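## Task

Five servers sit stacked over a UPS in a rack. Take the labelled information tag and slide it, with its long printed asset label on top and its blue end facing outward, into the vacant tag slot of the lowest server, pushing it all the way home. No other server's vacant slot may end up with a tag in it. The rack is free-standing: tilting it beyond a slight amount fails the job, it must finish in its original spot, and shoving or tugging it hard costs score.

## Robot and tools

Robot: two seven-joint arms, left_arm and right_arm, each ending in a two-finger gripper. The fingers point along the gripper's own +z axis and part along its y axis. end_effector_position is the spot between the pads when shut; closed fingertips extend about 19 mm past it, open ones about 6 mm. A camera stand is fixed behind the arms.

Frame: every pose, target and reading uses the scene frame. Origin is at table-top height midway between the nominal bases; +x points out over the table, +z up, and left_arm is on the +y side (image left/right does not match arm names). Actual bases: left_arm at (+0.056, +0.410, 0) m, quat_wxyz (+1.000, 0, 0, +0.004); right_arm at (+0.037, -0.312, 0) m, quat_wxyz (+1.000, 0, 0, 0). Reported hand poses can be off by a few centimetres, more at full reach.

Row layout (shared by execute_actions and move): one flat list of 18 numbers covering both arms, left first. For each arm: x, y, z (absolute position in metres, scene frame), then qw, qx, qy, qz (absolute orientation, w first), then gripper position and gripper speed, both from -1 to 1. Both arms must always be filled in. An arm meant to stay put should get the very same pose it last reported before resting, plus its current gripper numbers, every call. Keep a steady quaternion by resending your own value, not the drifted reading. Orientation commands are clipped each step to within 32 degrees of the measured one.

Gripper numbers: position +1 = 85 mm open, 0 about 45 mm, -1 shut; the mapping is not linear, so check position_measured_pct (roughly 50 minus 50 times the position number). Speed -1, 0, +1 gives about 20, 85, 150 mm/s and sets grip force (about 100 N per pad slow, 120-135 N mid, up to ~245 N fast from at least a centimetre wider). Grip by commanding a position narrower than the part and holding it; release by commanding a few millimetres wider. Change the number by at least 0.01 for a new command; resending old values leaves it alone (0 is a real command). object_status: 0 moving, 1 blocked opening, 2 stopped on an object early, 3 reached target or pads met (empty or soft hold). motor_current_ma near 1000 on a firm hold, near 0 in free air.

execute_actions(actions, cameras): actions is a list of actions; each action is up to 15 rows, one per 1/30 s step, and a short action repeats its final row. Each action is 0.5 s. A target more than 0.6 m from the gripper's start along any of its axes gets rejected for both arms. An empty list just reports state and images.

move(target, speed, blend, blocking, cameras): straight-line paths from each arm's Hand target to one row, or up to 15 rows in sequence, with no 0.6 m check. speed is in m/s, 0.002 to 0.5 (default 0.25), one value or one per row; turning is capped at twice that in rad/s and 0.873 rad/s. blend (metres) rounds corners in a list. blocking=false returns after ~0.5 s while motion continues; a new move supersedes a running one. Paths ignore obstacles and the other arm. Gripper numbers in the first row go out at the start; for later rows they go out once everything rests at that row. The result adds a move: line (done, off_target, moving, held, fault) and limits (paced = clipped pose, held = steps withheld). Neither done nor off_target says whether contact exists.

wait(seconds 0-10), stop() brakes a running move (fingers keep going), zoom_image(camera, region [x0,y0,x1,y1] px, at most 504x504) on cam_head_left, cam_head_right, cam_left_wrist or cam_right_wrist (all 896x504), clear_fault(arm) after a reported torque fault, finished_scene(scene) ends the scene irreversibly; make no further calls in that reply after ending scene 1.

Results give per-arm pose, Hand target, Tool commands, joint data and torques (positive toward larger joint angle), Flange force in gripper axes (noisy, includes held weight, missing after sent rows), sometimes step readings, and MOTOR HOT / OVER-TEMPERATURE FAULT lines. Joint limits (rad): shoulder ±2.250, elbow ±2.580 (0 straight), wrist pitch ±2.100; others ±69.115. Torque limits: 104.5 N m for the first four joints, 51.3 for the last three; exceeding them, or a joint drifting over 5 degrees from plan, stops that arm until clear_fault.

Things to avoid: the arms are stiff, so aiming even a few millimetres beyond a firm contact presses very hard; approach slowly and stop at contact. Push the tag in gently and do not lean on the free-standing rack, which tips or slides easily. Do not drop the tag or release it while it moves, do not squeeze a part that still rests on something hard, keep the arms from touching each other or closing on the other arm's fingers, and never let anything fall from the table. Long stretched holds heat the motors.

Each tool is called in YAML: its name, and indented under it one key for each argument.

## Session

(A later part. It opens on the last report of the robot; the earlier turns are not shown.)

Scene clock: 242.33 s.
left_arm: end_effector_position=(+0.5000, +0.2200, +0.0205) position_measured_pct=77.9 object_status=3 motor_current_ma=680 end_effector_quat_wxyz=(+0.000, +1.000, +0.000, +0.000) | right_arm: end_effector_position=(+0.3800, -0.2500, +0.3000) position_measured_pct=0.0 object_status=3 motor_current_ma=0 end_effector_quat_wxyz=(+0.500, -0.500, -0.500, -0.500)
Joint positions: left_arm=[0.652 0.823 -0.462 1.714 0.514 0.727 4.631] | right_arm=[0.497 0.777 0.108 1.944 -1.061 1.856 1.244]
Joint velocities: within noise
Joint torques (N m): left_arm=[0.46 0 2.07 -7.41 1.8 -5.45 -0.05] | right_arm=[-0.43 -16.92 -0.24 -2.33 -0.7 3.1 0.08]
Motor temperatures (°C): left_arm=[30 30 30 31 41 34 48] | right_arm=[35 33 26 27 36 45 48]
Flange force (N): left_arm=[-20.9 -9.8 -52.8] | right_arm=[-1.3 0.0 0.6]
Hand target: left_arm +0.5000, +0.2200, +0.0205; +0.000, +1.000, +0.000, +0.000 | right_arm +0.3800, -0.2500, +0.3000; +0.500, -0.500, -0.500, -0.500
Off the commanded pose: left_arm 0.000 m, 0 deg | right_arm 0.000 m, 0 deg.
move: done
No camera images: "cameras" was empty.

move:
  target:
    - [0.50,0.22,0.0205,0,1,0,0,-0.3,-0.5,0.38,-0.25,0.3,0.5,-0.5,-0.5,-0.5,1,1]
    - [0.518,0.22,0.0225,0,1,0,0,-0.3,-0.5,0.38,-0.25,0.3,0.5,-0.5,-0.5,-0.5,1,1]
    - [0.518,0.22,0.0225,0,1,0,0,-0.58,-1,0.38,-0.25,0.3,0.5,-0.5,-0.5,-0.5,1,1]
  speed: 0.03
  cameras: ["cam_left_wrist"]

Scene clock: 290.40 s.
left_arm: end_effector_position=(+0.5180, +0.2200, +0.0225) position_measured_pct=78.4 object_status=0 motor_current_ma=640 end_effector_quat_wxyz=(+0.000, +1.000, +0.000, +0.000) | right_arm: end_effector_position=(+0.3800, -0.2500, +0.3000) position_measured_pct=0.0 object_status=3 motor_current_ma=0 end_effector_quat_wxyz=(+0.500, -0.500, -0.500, -0.500)
Joint positions: left_arm=[0.635 0.845 -0.466 1.651 0.505 0.768 4.638] | right_arm=[0.497 0.777 0.108 1.944 -1.061 1.856 1.244]
Joint velocities: within noise
Joint torques (N m): left_arm=[1.11 -17.15 -0.62 -6.05 0.34 -0.58 -0.12] | right_arm=[-0.47 -16.9 -0.32 -2.37 -0.71 3.12 0.1]
Motor temperatures (°C): left_arm=[30 30 30 31 41 34 48] | right_arm=[35 33 26 27 36 45 48]
Flange force (N): left_arm=[-3.5 -3.5 -8.4] | right_arm=[-1.3 -0.3 0.6]
Hand target: left_arm +0.5180, +0.2200, +0.0225; +0.000, +1.000, +0.000, +0.000 | right_arm +0.3800, -0.2500, +0.3000; +0.500, -0.500, -0.500, -0.500
Off the commanded pose: left_arm 0.000 m, 0 deg | right_arm 0.000 m, 0 deg.
move: done
camera_calibration:
cam_left_wrist: T_world_to_cam=[[0.0142633, -0.999867, -0.00788783, 0.216494], [-0.999896, -0.0142783, 0.00184894, 0.577387], [-0.00196132, 0.00786065, -0.999967, 0.16854], [0, 0, 0, 1]] pos_world=[0.57457, 0.223385, 0.169174]
Images, in order (width x height): cam_left_wrist 896x504.

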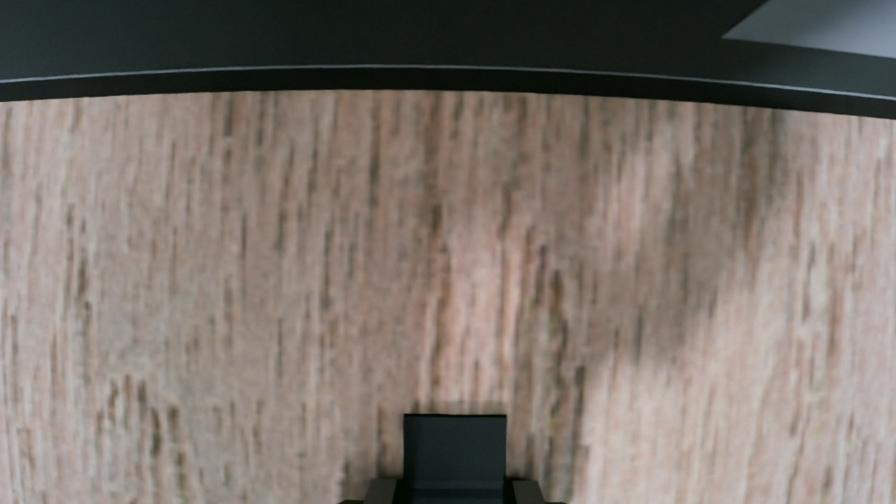

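move:
  target:
    - [0.49,0.22,0.12,0,1,0,0,-0.58,-1,0.36,-0.25,0.35,0.5,-0.5,-0.5,-0.5,0.1,1]
    - [0.46,0.09,0.35,0.7071,0.7071,0,0,-0.58,-1,0.30,0.0,0.35,0.5,-0.5,0.5,-0.5,0.1,1]
  speed: [0.1,0.25]
  blend: [0.02,0]

Scene clock: 309.23 s.
left_arm: end_effector_position=(+0.4637, +0.1060, +0.3218) position_measured_pct=78.4 object_status=3 motor_current_ma=670 end_effector_quat_wxyz=(+0.636, +0.772, +0.000, +0.000) | right_arm: end_effector_position=(+0.3056, -0.0480, +0.3730) position_measured_pct=45.0 object_status=3 motor_current_ma=0 end_effector_quat_wxyz=(+0.689, -0.364, +0.180, -0.600)
Joint positions: left_arm=[0.028 0.572 -0.119 1.959 1.432 1.511 3.749] | right_arm=[-0.316 2.114 -1.359 2.581 -1.602 1.896 2.741]
Joint velocities: within noise
Joint torques (N m): left_arm=[1.09 -16.9 2.5 -5.97 1.72 2.33 -0.17] | right_arm=[12.4 25.5 -1.85 2.01 1.39 -1.54 0.12]
Motor temperatures (°C): left_arm=[30 30 30 31 41 34 48] | right_arm=[35 33 26 27 36 45 48]
Flange force (N): left_arm=[-2.3 -1.8 -2.8] | right_arm=[-26.7 -65.7 108.3]
Flange force when the fault began (N): right_arm=[40.1 129.3 218.9]
Hand target: left_arm +0.4637, +0.1059, +0.3218; +0.636, +0.772, +0.000, +0.000 | right_arm +0.3064, -0.0483, +0.3714; +0.688, -0.365, +0.181, -0.600
Tool commands: left_gripper/position=-0.58 left_gripper/speed=-1.0 right_gripper/position=+0.098039 right_gripper/speed=+1.0
Off the commanded pose: left_arm 0.033 m, 11 deg | right_arm 0.054 m, 47 deg.
TORQUE FAULT: joint 2 (shoulder) of the right arm strayed more than 5 degrees from its planned motion, and that arm stopped. A torque fault puts only its own arm into a fault stop. That arm's remaining commands of this call were not run. That arm may still press on what stopped it. That arm is still stopped at the end of this call. While its stop runs, that arm, its gripper or tool too, takes no new command.
CLEAR FAULT: the right arm stays stopped (ARMSTATE_IN_FAULT) until you call clear_fault(arm="right_arm").
TORQUE WARNING: the torque sensor of joint 2 (shoulder) of the right arm reached its warning level (56.7 N m).
move: fault (right_arm), off_target (left_arm; braked at the fault stop of right_arm); path passed 1 of 2 targets; limits=paced
camera_calibration:
cam_left_wrist: T_world_to_cam=[[0.0141723, -0.199188, 0.979859, -0.297051], [-0.999898, -0.000999041, 0.0142591, 0.515425], [-0.00186131, -0.979961, -0.199181, 0.315623], [0, 0, 0, 1]] pos_world=[0.52017, 0.250645, 0.346585]
cam_right_wrist: T_world_to_cam=[[0.708345, 0.0438741, -0.704501, 0.0514901], [-0.248831, 0.949516, -0.191056, 0.247367], [0.660553, 0.310635, 0.683502, -0.292109], [0, 0, 0, 1]] pos_world=[0.218033, -0.146398, 0.283193]

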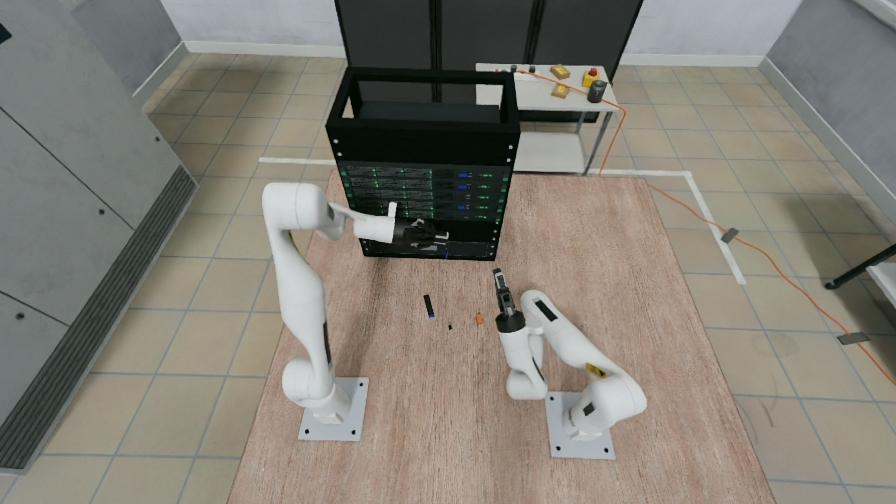

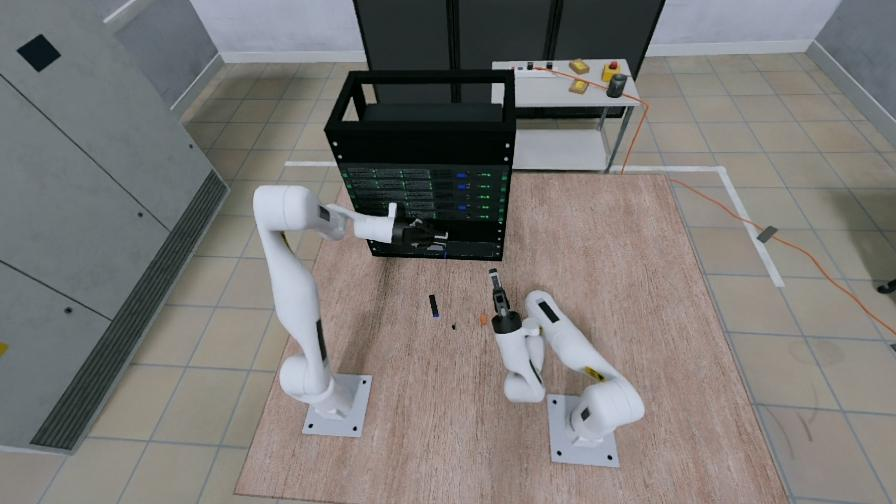

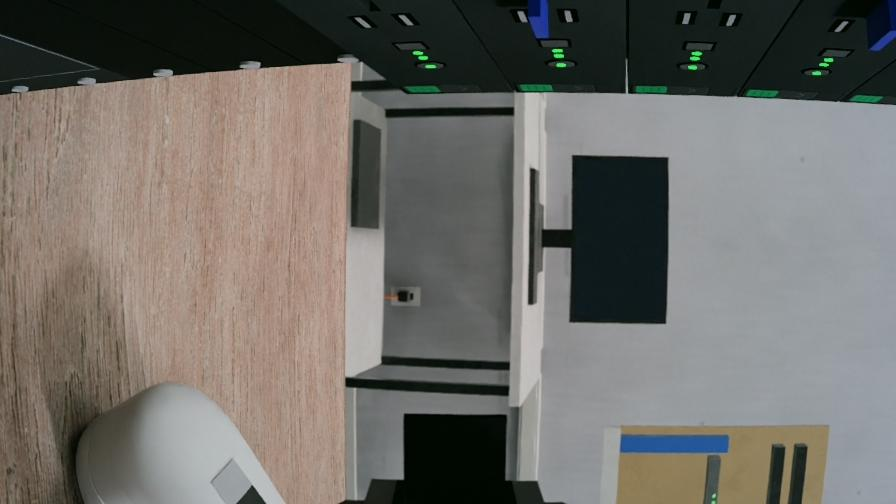

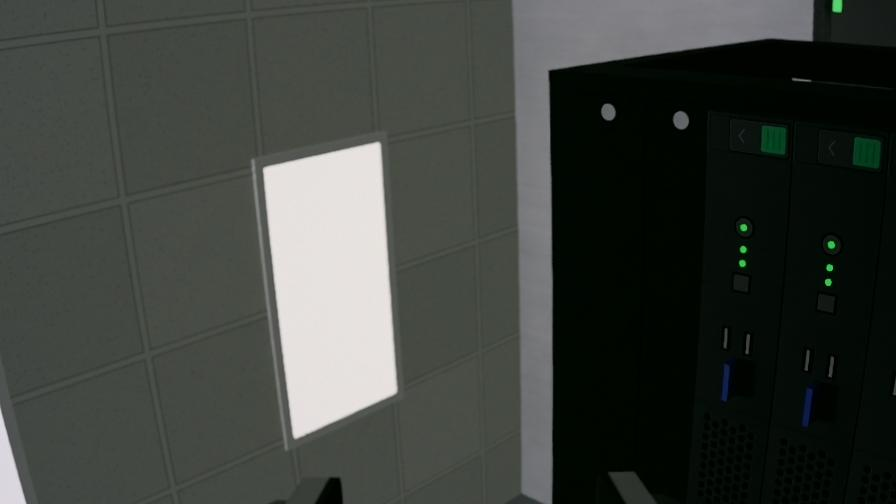

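clear_fault:
  arm: "right_arm"
  cameras: []

move:
  target:
    - [0.45,0.2,0.35,0.7071,0.7071,0,0,-0.58,-1,0.38,-0.20,0.38,0.689,-0.364,0.180,-0.600,0.1,1]
    - [0.45,0.2,0.35,0.7071,0.7071,0,0,-0.58,-1,0.45,-0.35,0.38,0.5,-0.5,0.5,-0.5,0.1,1]
  speed: [0.1,0.15]
  cameras: ["cam_head_left"]

Scene clock: 317.90 s.
left_arm: end_effector_position=(+0.4637, +0.1060, +0.3218) position_measured_pct=78.4 object_status=3 motor_current_ma=670 end_effector_quat_wxyz=(+0.636, +0.772, +0.000, +0.000) | right_arm: end_effector_position=(+0.3056, -0.0480, +0.3730) position_measured_pct=45.0 object_status=3 motor_current_ma=0 end_effector_quat_wxyz=(+0.689, -0.364, +0.180, -0.600)
Joint positions: left_arm=[0.028 0.572 -0.119 1.959 1.432 1.511 3.749] | right_arm=[-0.316 2.114 -1.359 2.581 -1.602 1.896 2.741]
Joint velocities: within noise
Joint torques (N m): left_arm=[1.1 -16.88 2.43 -5.99 1.73 2.31 -0.15] | right_arm=[12.39 25.47 -1.82 2.04 1.48 -1.54 0.11]
Motor temperatures (°C): left_arm=[30 30 30 31 41 34 48] | right_arm=[35 33 26 27 36 45 48]
Flange force (N): left_arm=[-2.4 -1.8 -2.9] | right_arm=[-26.9 -65.7 108.7]
Hand target: left_arm +0.4637, +0.1060, +0.3218; +0.636, +0.772, +0.000, +0.000 | right_arm +0.3064, -0.0483, +0.3714; +0.688, -0.365, +0.181, -0.600
Tool commands: left_gripper/position=-0.58 left_gripper/speed=-1.0 right_gripper/position=+0.098039 right_gripper/speed=+1.0
Off the commanded pose: left_arm 0.033 m, 11 deg | right_arm 0.054 m, 47 deg.
TORQUE FAULT, CONTINUED: the right arm's stop, for the torque fault of joint 2 (shoulder) that an earlier result reported, is over. The call counts as one of the actions that you can send in this scene. That arm's target is now where it stood when the stop ended, not its last command. That arm's gripper keeps its grip as last carried out, and that arm accepts commands again: back off and push less far.
CLEAR FAULT: your call cleared the right arm's torque fault.
No camera images: "cameras" was empty.

Scene clock: 324.63 s.
left_arm: end_effector_position=(+0.4500, +0.2000, +0.3500) position_measured_pct=78.4 object_status=3 motor_current_ma=670 end_effector_quat_wxyz=(+0.707, +0.707, +0.000, +0.000) | right_arm: end_effector_position=(+0.4506, -0.3504, +0.3808) position_measured_pct=45.0 object_status=3 motor_current_ma=0 end_effector_quat_wxyz=(-0.470, +0.589, -0.521, +0.401)
Joint positions: left_arm=[-0.205 0.641 -0.141 1.982 1.324 1.802 3.623] | right_arm=[2.308 0.338 -2.091 2.581 -2.68 0.553 -0.045]
Joint velocities: within noise
Joint torques (N m): left_arm=[1.11 -16.62 2.54 -4.56 1.42 2.56 -0.15] | right_arm=[-0.47 -0.35 -1.48 -8.44 0.17 3.19 0.1]
Motor temperatures (°C): left_arm=[30 30 30 31 41 34 48] | right_arm=[35 33 26 27 36 45 48]
Flange force (N): left_arm=[-3.2 -1.1 -2.5] | right_arm=no reading
Hand target: left_arm +0.4500, +0.2000, +0.3500; +0.707, +0.707, +0.000, +0.000 | right_arm +0.4506, -0.3504, +0.3808; -0.470, +0.589, -0.521, +0.401
Off the commanded pose: left_arm 0.000 m, 0 deg | right_arm 0.001 m, 16 deg.
joint sent to its limit (right arm) — joint 4 (elbow), upper limit, where the elbow is as bent as it goes. The joint targets are off in orientation, not in position.
move: off_target (right_arm); limits=paced
Images, in order (width x height): cam_head_left 896x504.

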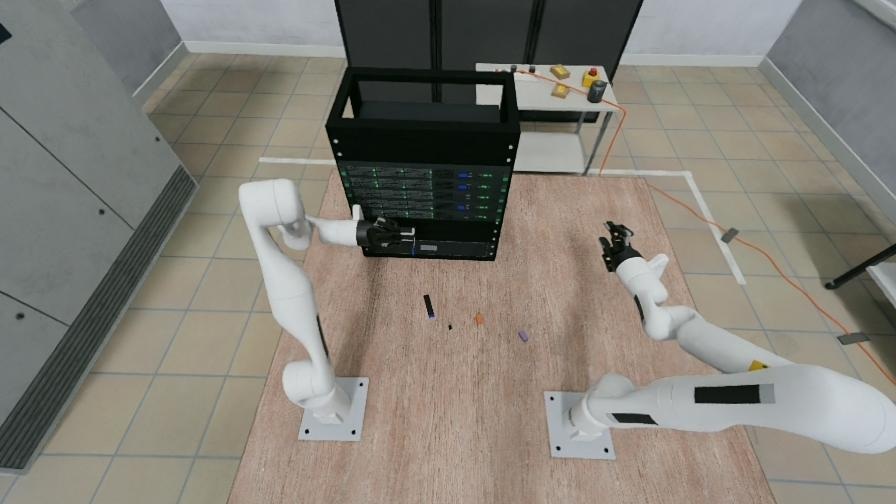

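move:
  target:
    - [0.45,0.2,0.35,0.7071,0.7071,0,0,-0.58,-1,0.55,-0.4,0.55,-0.470,0.589,-0.521,0.401,0.1,1]
    - [0.45,0.2,0.35,0.7071,0.7071,0,0,-0.58,-1,0.85,-0.40,0.60,0.5,-0.5,0.5,-0.5,0.1,1]
  speed: [0.15,0.15]
  cameras: ["cam_head_left"]

Scene clock: 338.60 s.
left_arm: end_effector_position=(+0.4500, +0.2000, +0.3500) position_measured_pct=78.4 object_status=3 motor_current_ma=670 end_effector_quat_wxyz=(+0.707, +0.707, +0.000, +0.000) | right_arm: end_effector_position=(+0.8500, -0.4000, +0.6000) position_measured_pct=45.0 object_status=3 motor_current_ma=0 end_effector_quat_wxyz=(+0.500, -0.500, +0.500, -0.500)
Joint positions: left_arm=[-0.205 0.641 -0.141 1.982 1.324 1.802 3.623] | right_arm=[0.341 0.516 -0.369 1.242 -3.043 0.156 0.081]
Joint velocities: within noise
Joint torques (N m): left_arm=[1.08 -16.63 2.5 -4.57 1.4 2.57 -0.18] | right_arm=[-0.41 -21.98 -1.17 -11.55 0.3 3.29 0.15]
Motor temperatures (°C): left_arm=[30 30 30 31 41 34 48] | right_arm=[35 33 26 27 36 45 48]
Flange force (N): left_arm=[-3.1 -1.0 -2.4] | right_arm=[5.0 -1.1 1.2]
Hand target: left_arm +0.4500, +0.2000, +0.3500; +0.707, +0.707, +0.000, +0.000 | right_arm +0.8500, -0.4000, +0.6000; +0.500, -0.500, +0.500, -0.500
Off the commanded pose: left_arm 0.000 m, 0 deg | right_arm 0.000 m, 0 deg.
move: done
Images, in order (width x height): cam_head_left 896x504.

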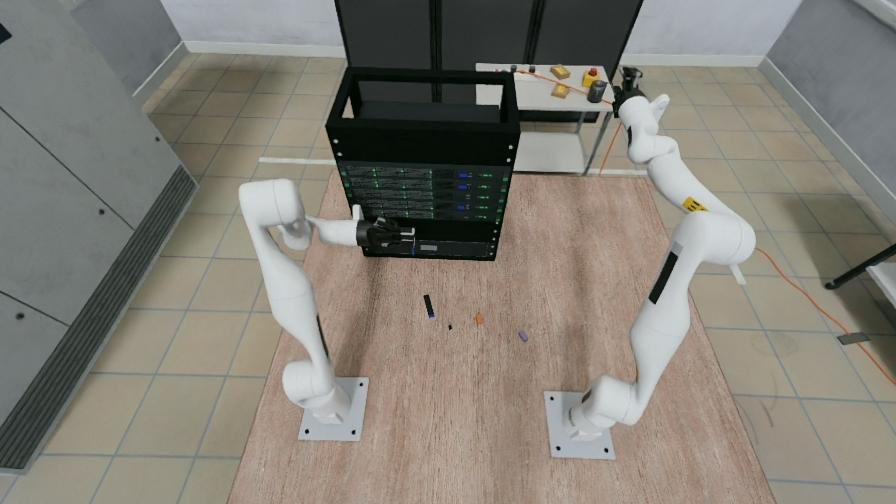

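move:
  target:
    - [0.49,0.06,0.30,0.6533,0.6533,0.2706,0.2706,-0.58,-1,0.65,-0.40,0.45,0.5,-0.5,0.5,-0.5,0.0,1]
    - [0.49,0.06,0.30,0.6533,0.6533,0.2706,0.2706,-0.58,-1,0.45,-0.15,0.35,0.6533,-0.6533,0.2706,-0.2706,0.0,1]
  speed: [0.15,0.15]

Scene clock: 383.83 s.
left_arm: end_effector_position=(+0.4900, +0.0600, +0.3000) position_measured_pct=78.4 object_status=3 motor_current_ma=670 end_effector_quat_wxyz=(+0.653, +0.653, +0.271, +0.271) | right_arm: end_effector_position=(+0.4508, -0.1503, +0.3503) position_measured_pct=49.8 object_status=3 motor_current_ma=0 end_effector_quat_wxyz=(+0.654, -0.661, +0.262, -0.259)
Joint positions: left_arm=[0.389 0.677 0.089 2.513 2.807 1.597 3.074] | right_arm=[0.756 0.514 -0.729 2.581 -2.218 1.197 0.076]
Joint velocities: within noise
Joint torques (N m): left_arm=[1.13 -15.55 2.46 -3.34 -0.12 2.89 -0.18] | right_arm=[-0.4 -10.06 -2.22 -3.36 0.44 3.26 0.1]
Motor temperatures (°C): left_arm=[30 31 30 31 40 34 48] | right_arm=[34 33 26 27 36 45 48]
Flange force (N): left_arm=[4.3 -2.1 -4.9] | right_arm=[-0.3 0.1 0.0]
Hand target: left_arm +0.4900, +0.0600, +0.3000; +0.653, +0.653, +0.271, +0.271 | right_arm +0.4508, -0.1503, +0.3504; +0.654, -0.661, +0.262, -0.259
Off the commanded pose: left_arm 0.000 m, 0 deg | right_arm 0.001 m, 2 deg.
joint sent to its limit (right arm) — joint 4 (elbow), upper limit, where the elbow is as bent as it goes. The joint targets still meet the commanded pose.
move: done
camera_calibration:
cam_left_wrist: T_world_to_cam=[[0.0155218, 0.0045101, 0.999869, -0.304112], [-0.708314, -0.705755, 0.0141792, 0.441469], [0.705726, -0.708442, -0.00776, -0.154236], [0, 0, 0, 1]] pos_world=[0.426268, 0.203673, 0.296615]
cam_right_wrist: T_world_to_cam=[[-0.00758911, 0.0259664, -0.999634, 0.360588], [-0.747298, 0.664093, 0.0229238, 0.483048], [0.664446, 0.747199, 0.0143647, -0.0424995], [0, 0, 0, 1]] pos_world=[0.391956, -0.298396, 0.349993]

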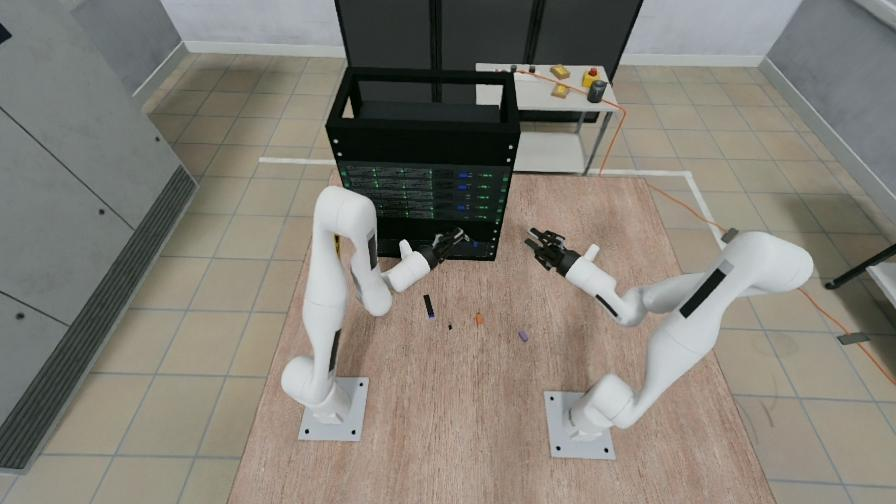

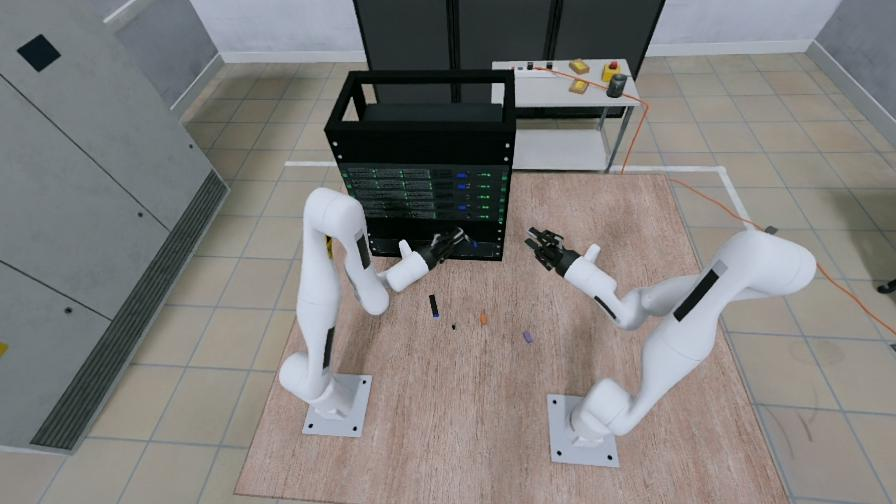

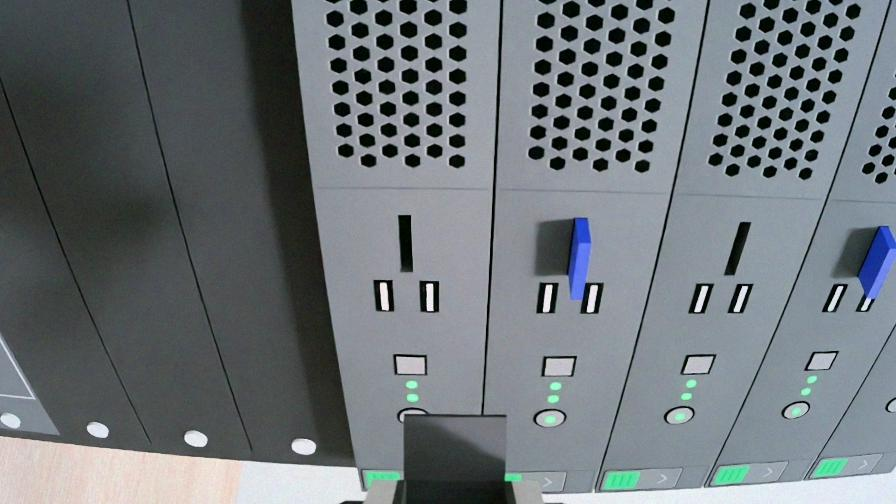

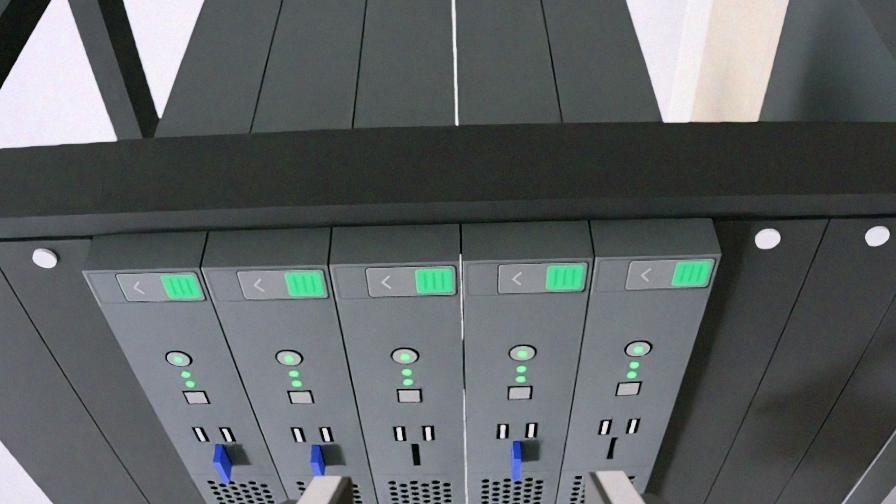

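move:
  target:
    - [0.49,0.06,0.30,0.6533,0.6533,0.2706,0.2706,-0.58,-1,0.41,-0.09,0.31,0.6533,-0.6533,0.2706,-0.2706,0.0,1]
    - [0.49,0.06,0.30,0.6533,0.6533,0.2706,0.2706,-0.58,-1,0.396,-0.06,0.30,0.6533,-0.6533,0.2706,-0.2706,0.0,1]
  speed: [0.1,0.1]

Scene clock: 396.47 s.
left_arm: end_effector_position=(+0.4900, +0.0600, +0.3000) position_measured_pct=78.4 object_status=3 motor_current_ma=670 end_effector_quat_wxyz=(+0.653, +0.653, +0.271, +0.271) | right_arm: end_effector_position=(+0.3971, -0.0601, +0.3002) position_measured_pct=49.8 object_status=3 motor_current_ma=0 end_effector_quat_wxyz=(+0.663, -0.709, +0.180, -0.159)
Joint positions: left_arm=[0.389 0.677 0.089 2.513 2.807 1.597 3.074] | right_arm=[0.742 0.826 -1.069 2.581 -2.333 0.905 0.401]
Joint velocities: within noise
Joint torques (N m): left_arm=[1.09 -15.57 2.47 -3.31 -0.1 2.87 -0.16] | right_arm=[-0.4 -10.72 -4.38 -2.21 1.17 2.97 0.13]
Motor temperatures (°C): left_arm=[30 31 30 31 40 34 48] | right_arm=[34 33 26 27 36 45 48]
Flange force (N): left_arm=[4.2 -2.3 -4.9] | right_arm=[1.2 -2.6 -2.1]
Hand target: left_arm +0.4900, +0.0600, +0.3000; +0.653, +0.653, +0.271, +0.271 | right_arm +0.3971, -0.0601, +0.3002; +0.663, -0.709, +0.180, -0.159
Off the commanded pose: left_arm 0.000 m, 0 deg | right_arm 0.001 m, 18 deg.
joint sent to its limit (right arm) — joint 4 (elbow), upper limit, where the elbow is as bent as it goes. The joint targets are off in orientation, not in position.
move: off_target (right_arm)
camera_calibration:
cam_left_wrist: T_world_to_cam=[[0.0155218, 0.0045101, 0.999869, -0.304112], [-0.708314, -0.705755, 0.0141792, 0.441469], [0.705726, -0.708442, -0.00776, -0.154236], [0, 0, 0, 1]] pos_world=[0.426268, 0.203673, 0.296615]
cam_right_wrist: T_world_to_cam=[[-0.0528364, -0.0240302, -0.998314, 0.322295], [-0.896049, 0.442429, 0.0367744, 0.425882], [0.4408, 0.896481, -0.0449086, 0.0421573], [0, 0, 0, 1]] pos_world=[0.380057, -0.218471, 0.307983]

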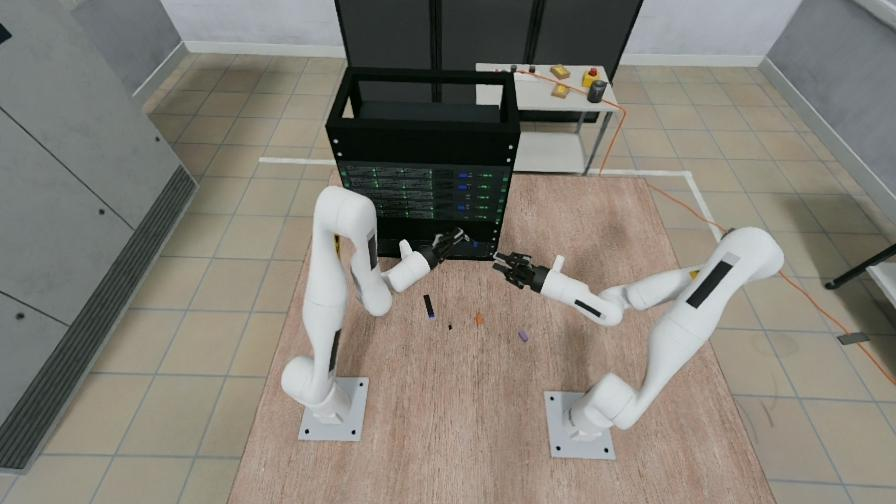

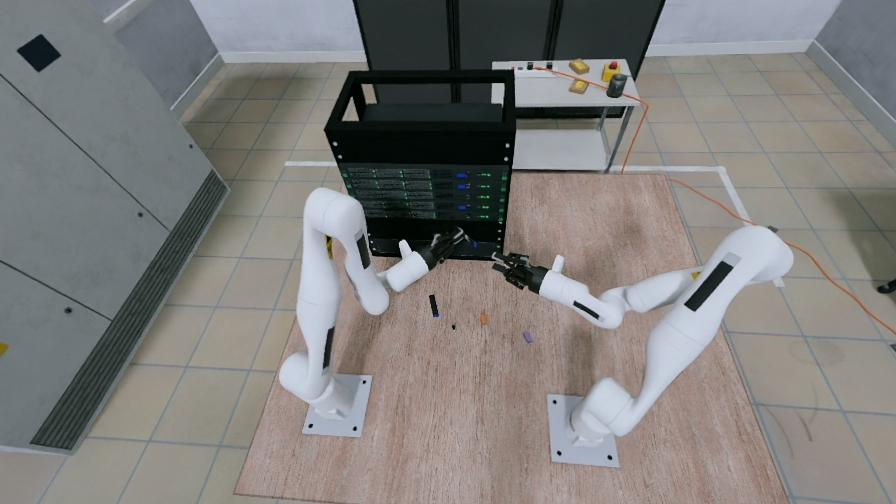

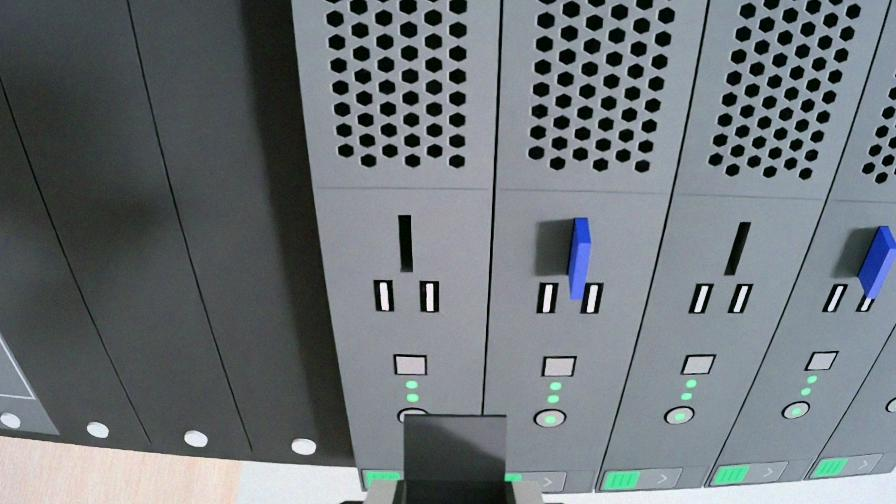

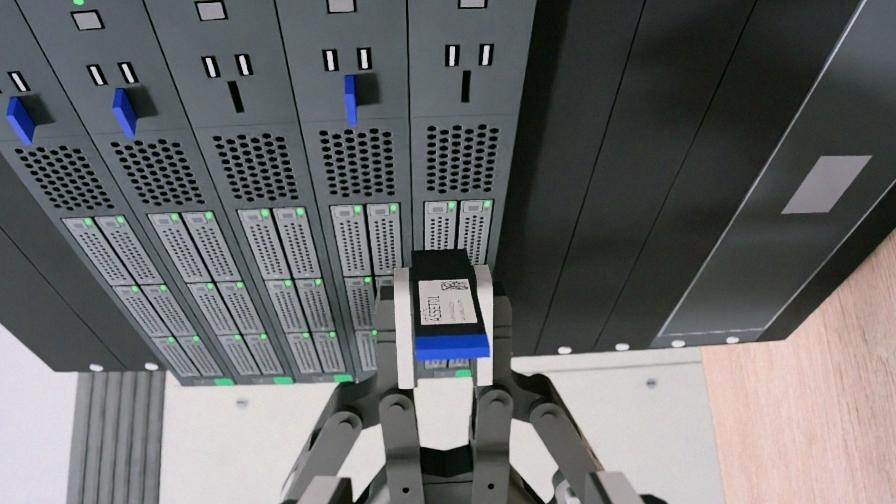

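move:
  target:
    - [0.52,0.12,0.26,0.6533,0.6533,0.2706,0.2706,-0.58,-1,0.42,-0.06,0.30,0.6533,-0.6533,0.2706,-0.2706,-0.2,1]
    - [0.52,0.12,0.26,0.6533,0.6533,0.2706,0.2706,-0.58,-1,0.433,0.0076,0.26,0.6533,-0.6533,0.2706,-0.2706,-0.2,1]
  speed: [0.1,0.08]
  cameras: ["cam_head_left","cam_left_wrist","cam_right_wrist"]

Scene clock: 410.70 s.
left_arm: end_effector_position=(+0.5200, +0.1200, +0.2600) position_measured_pct=78.4 object_status=3 motor_current_ma=670 end_effector_quat_wxyz=(+0.653, +0.653, +0.271, +0.271) | right_arm: end_effector_position=(+0.4348, +0.0084, +0.2597) position_measured_pct=60.2 object_status=3 motor_current_ma=0 end_effector_quat_wxyz=(+0.680, -0.652, +0.231, -0.242)
Joint positions: left_arm=[0.211 0.828 -0.028 2.497 2.531 1.733 3.054] | right_arm=[0.339 1.382 -1.225 2.581 -2.833 1.383 1.214]
Joint velocities: within noise
Joint torques (N m): left_arm=[1.1 -16.43 2.58 -1.72 -0.14 2.88 -0.17] | right_arm=[-0.44 -14.18 -6.23 0.35 2.96 1.33 0.17]
Motor temperatures (°C): left_arm=[30 31 30 31 40 34 48] | right_arm=[34 33 26 27 36 45 48]
Flange force (N): left_arm=[2.8 -1.5 -5.9] | right_arm=[2.0 -2.6 -0.6]
Hand target: left_arm +0.5200, +0.1200, +0.2600; +0.653, +0.653, +0.271, +0.271 | right_arm +0.4348, +0.0084, +0.2597; +0.680, -0.652, +0.231, -0.242
Off the commanded pose: left_arm 0.000 m, 0 deg | right_arm 0.002 m, 6 deg.
joint sent to its limit (right arm) — joint 4 (elbow), upper limit, where the elbow is as bent as it goes. The joint targets are off in orientation, not in position.
move: off_target (right_arm)
camera_calibration:
cam_left_wrist: T_world_to_cam=[[0.0155918, 0.00443878, 0.999869, -0.264866], [-0.708313, -0.705756, 0.0141785, 0.505631], [0.705726, -0.708441, -0.00785999, -0.133186], [0, 0, 0, 1]] pos_world=[0.456268, 0.263673, 0.256615]
cam_right_wrist: T_world_to_cam=[[0.0255374, 0.0656613, -0.997515, 0.250497], [-0.793532, 0.608209, 0.01972, 0.389306], [0.607992, 0.791057, 0.0676365, -0.138693], [0, 0, 0, 1]] pos_world=[0.386854, -0.143513, 0.251578]
Images, in order (width x height): cam_head_left 896x504, cam_left_wrist 896x504, cam_right_wrist 896x504.

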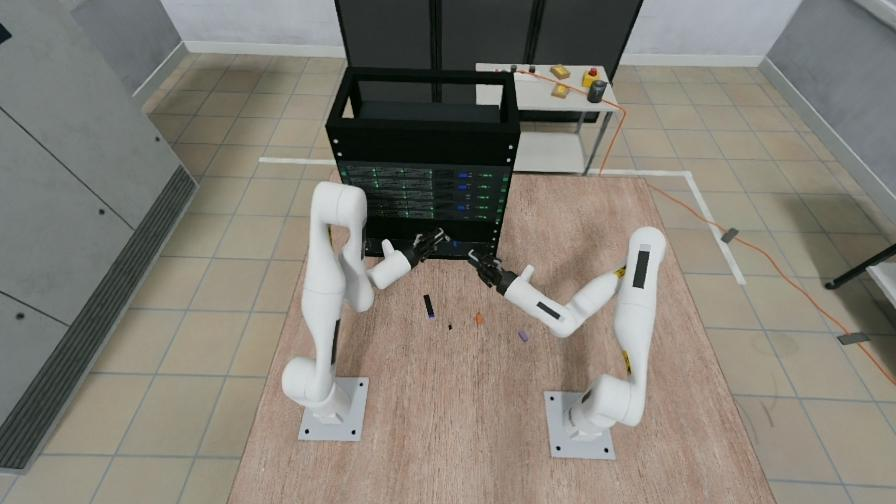

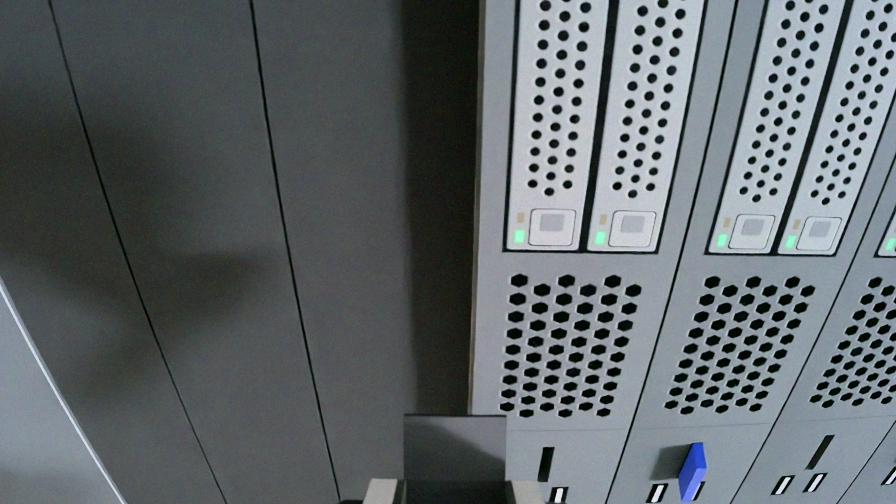

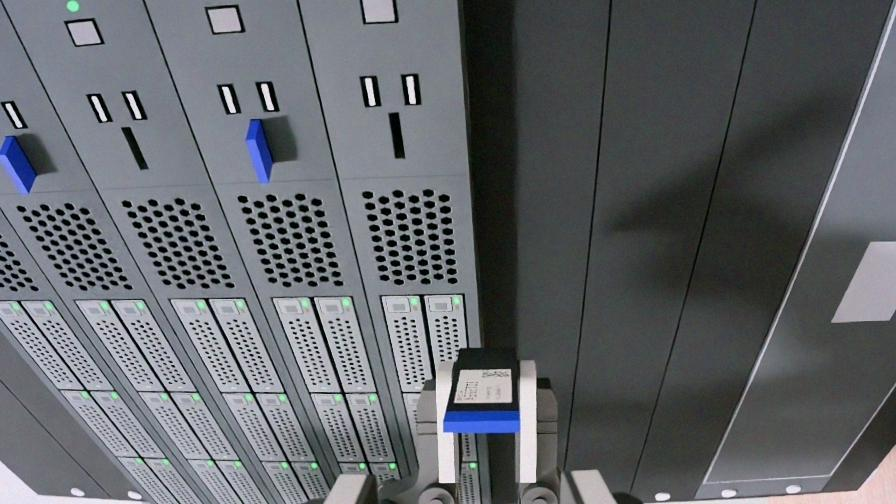

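move:
  target:
    - [0.52,0.12,0.26,0.6533,0.6533,0.2706,0.2706,-0.58,-1,0.460,0.038,0.2595,0.6533,-0.6533,0.2706,-0.2706,-0.2,1]
  speed: [0.05]
  cameras: ["cam_right_wrist"]

Scene clock: 424.77 s.
left_arm: end_effector_position=(+0.5200, +0.1200, +0.2600) position_measured_pct=78.4 object_status=3 motor_current_ma=670 end_effector_quat_wxyz=(+0.653, +0.653, +0.271, +0.271) | right_arm: end_effector_position=(+0.4600, +0.0380, +0.2595) position_measured_pct=60.2 object_status=3 motor_current_ma=0 end_effector_quat_wxyz=(+0.653, -0.653, +0.271, -0.271)
Joint positions: left_arm=[0.211 0.828 -0.028 2.497 2.531 1.733 3.054] | right_arm=[0.18 1.35 -1.29 2.509 -3.034 1.532 1.228]
Joint velocities: within noise
Joint torques (N m): left_arm=[1.12 -16.38 2.56 -1.75 -0.15 2.85 -0.17] | right_arm=[-0.4 -15.33 -6.48 -0.54 3 1.27 0.08]
Motor temperatures (°C): left_arm=[30 31 30 31 40 34 48] | right_arm=[34 33 26 27 36 45 48]
Flange force (N): left_arm=[2.7 -1.4 -6.1] | right_arm=[1.7 -2.1 -0.3]
Hand target: left_arm +0.5200, +0.1200, +0.2600; +0.653, +0.653, +0.271, +0.271 | right_arm +0.4600, +0.0380, +0.2595; +0.653, -0.653, +0.271, -0.271
Off the commanded pose: left_arm 0.000 m, 0 deg | right_arm 0.000 m, 0 deg.
move: done
camera_calibration:
cam_right_wrist: T_world_to_cam=[[0.00163953, 0.0341924, -0.999414, 0.260389], [-0.726256, 0.687062, 0.0223147, 0.356652], [0.687423, 0.725793, 0.0259589, -0.200747], [0, 0, 0, 1]] pos_world=[0.396592, -0.108245, 0.257489]
Images, in order (width x height): cam_right_wrist 896x504.

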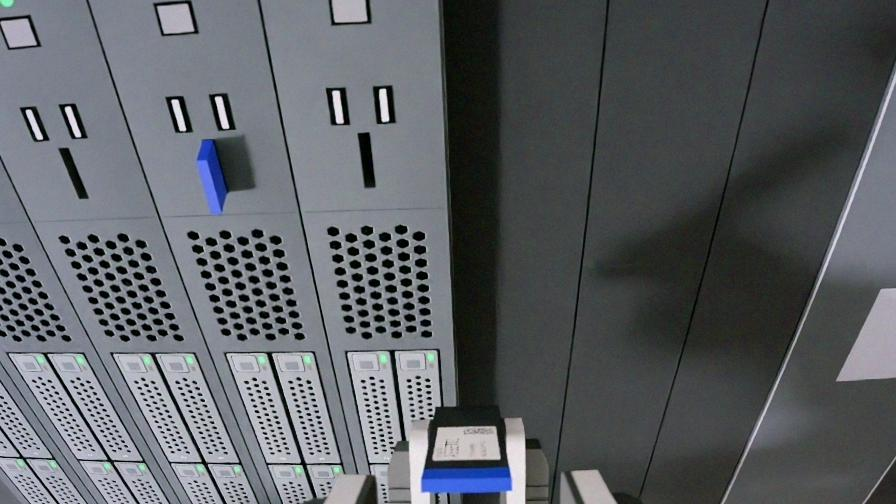

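move:
  target:
    - [0.52,0.12,0.26,0.6533,0.6533,0.2706,0.2706,-0.58,-1,0.4825,0.0605,0.2595,0.6533,-0.6533,0.2706,-0.2706,-0.2,1]
  speed: [0.03]
  cameras: ["cam_right_wrist"]

zoom_image:
  camera: "cam_right_wrist"
  region: [300, 350, 640, 504]

Scene clock: 438.27 s.
left_arm: end_effector_position=(+0.5200, +0.1200, +0.2600) position_measured_pct=78.4 object_status=3 motor_current_ma=670 end_effector_quat_wxyz=(+0.653, +0.653, +0.271, +0.271) | right_arm: end_effector_position=(+0.4825, +0.0605, +0.2595) position_measured_pct=60.2 object_status=3 motor_current_ma=0 end_effector_quat_wxyz=(+0.653, -0.653, +0.271, -0.271)
Joint positions: left_arm=[0.211 0.828 -0.028 2.497 2.531 1.733 3.054] | right_arm=[0.166 1.344 -1.295 2.41 -3.045 1.444 1.216]
Joint velocities: within noise
Joint torques (N m): left_arm=[1.15 -16.39 2.57 -1.72 -0.15 2.88 -0.18] | right_arm=[-0.39 -15.9 -7.09 -0.86 3 1.24 0.17]
Motor temperatures (°C): left_arm=[30 31 30 31 40 34 48] | right_arm=[34 33 26 27 36 45 48]
Flange force (N): left_arm=[2.9 -1.3 -5.9] | right_arm=[1.3 -2.0 -0.4]
Hand target: left_arm +0.5200, +0.1200, +0.2600; +0.653, +0.653, +0.271, +0.271 | right_arm +0.4825, +0.0605, +0.2595; +0.653, -0.653, +0.271, -0.271
Off the commanded pose: left_arm 0.000 m, 0 deg | right_arm 0.000 m, 0 deg.
move: done
camera_calibration:
cam_right_wrist: T_world_to_cam=[[0.00163722, 0.0341946, -0.999414, 0.259584], [-0.726256, 0.687062, 0.0223179, 0.357533], [0.687423, 0.725793, 0.0259589, -0.232545], [0, 0, 0, 1]] pos_world=[0.419092, -0.0857445, 0.257489]
Images, in order (width x height): cam_right_wrist 896x504.

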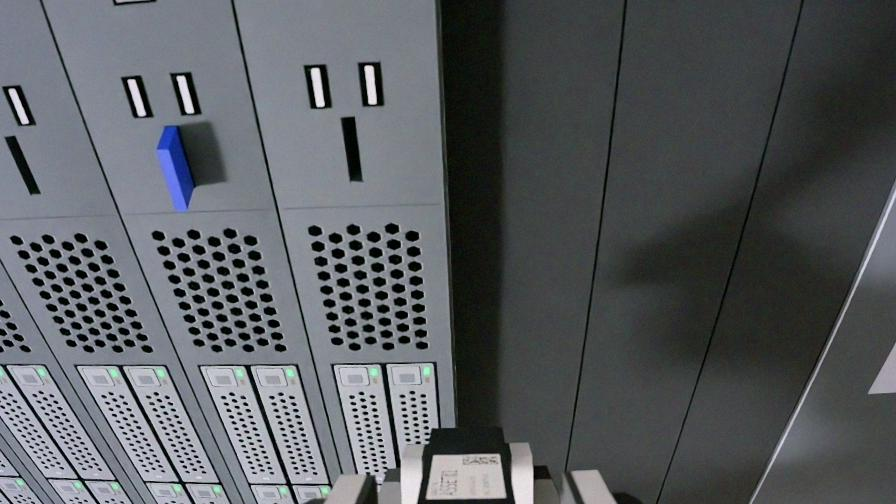

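Scaled by 1.482 from the camera's 896x504 image, which has a finer 1280x720 frame.

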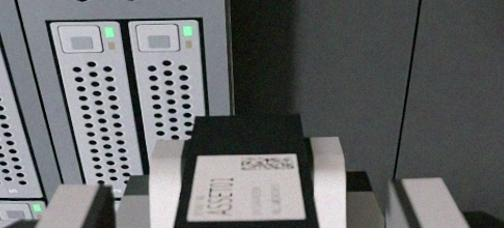

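move:
  target:
    - [0.52,0.12,0.26,0.6533,0.6533,0.2706,0.2706,-0.58,-1,0.4825,0.0605,0.2595,0.6533,-0.6533,0.2706,-0.2706,-0.56,-1]
  speed: [0.03]
  cameras: ["cam_right_wrist","cam_head_right"]

Scene clock: 446.03 s.
left_arm: end_effector_position=(+0.5200, +0.1200, +0.2600) position_measured_pct=78.4 object_status=3 motor_current_ma=670 end_effector_quat_wxyz=(+0.653, +0.653, +0.271, +0.271) | right_arm: end_effector_position=(+0.4825, +0.0605, +0.2595) position_measured_pct=77.1 object_status=0 motor_current_ma=180 end_effector_quat_wxyz=(+0.653, -0.653, +0.271, -0.271)
Joint positions: left_arm=[0.211 0.828 -0.028 2.497 2.531 1.733 3.054] | right_arm=[0.166 1.344 -1.295 2.41 -3.045 1.444 1.216]
Joint velocities: within noise
Joint torques (N m): left_arm=[1.94 -17.7 3.58 -2.01 -0.71 3.67 -0.02] | right_arm=[-0.52 -14.87 -5.94 -1.05 2.15 0.99 0.09]
Motor temperatures (°C): left_arm=[30 31 30 31 40 34 48] | right_arm=[34 33 26 27 36 45 48]
Flange force (N): left_arm=[4.2 -4.1 -6.2] | right_arm=[1.7 -4.6 -1.8]
Hand target: left_arm +0.5200, +0.1200, +0.2600; +0.653, +0.653, +0.271, +0.271 | right_arm +0.4825, +0.0605, +0.2595; +0.653, -0.653, +0.271, -0.271
Off the commanded pose: left_arm 0.000 m, 0 deg | right_arm 0.000 m, 0 deg.
move: done
camera_calibration:
cam_right_wrist: T_world_to_cam=[[0.00163953, 0.0341924, -0.999414, 0.259583], [-0.726256, 0.687062, 0.0223147, 0.357534], [0.687423, 0.725793, 0.0259589, -0.232545], [0, 0, 0, 1]] pos_world=[0.419092, -0.0857445, 0.257489]
Images, in order (width x height): cam_head_right 896x504, cam_right_wrist 896x504.

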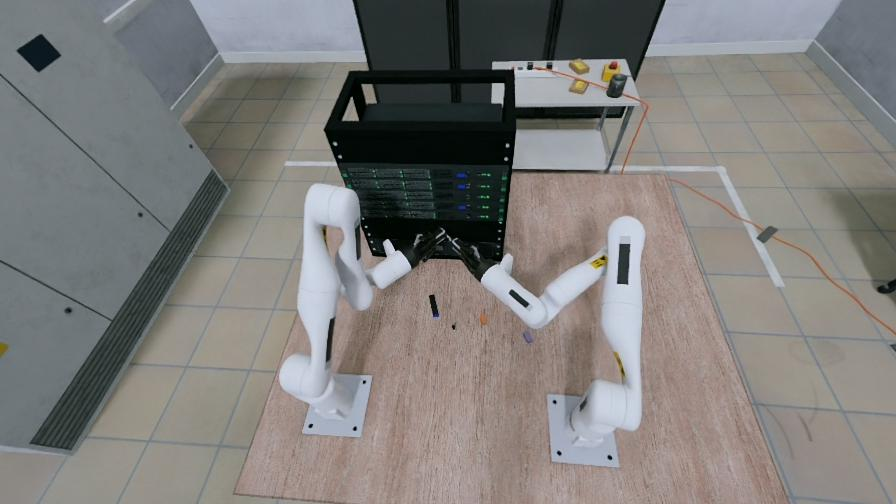

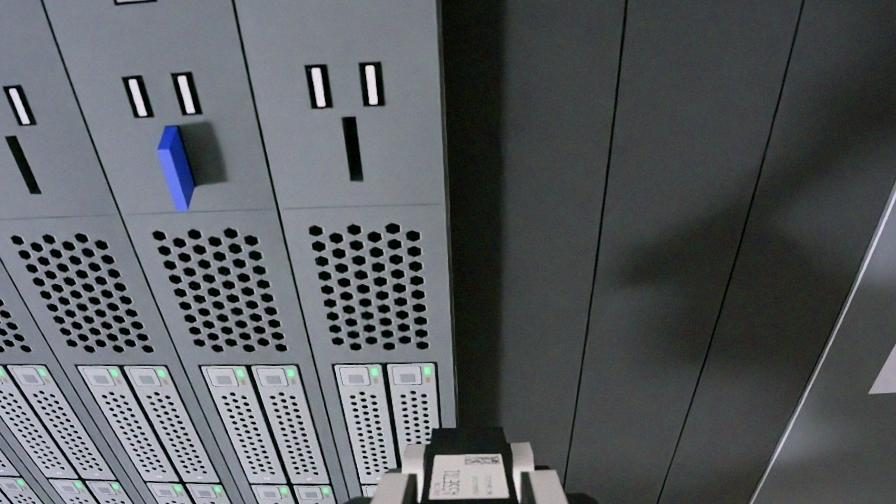

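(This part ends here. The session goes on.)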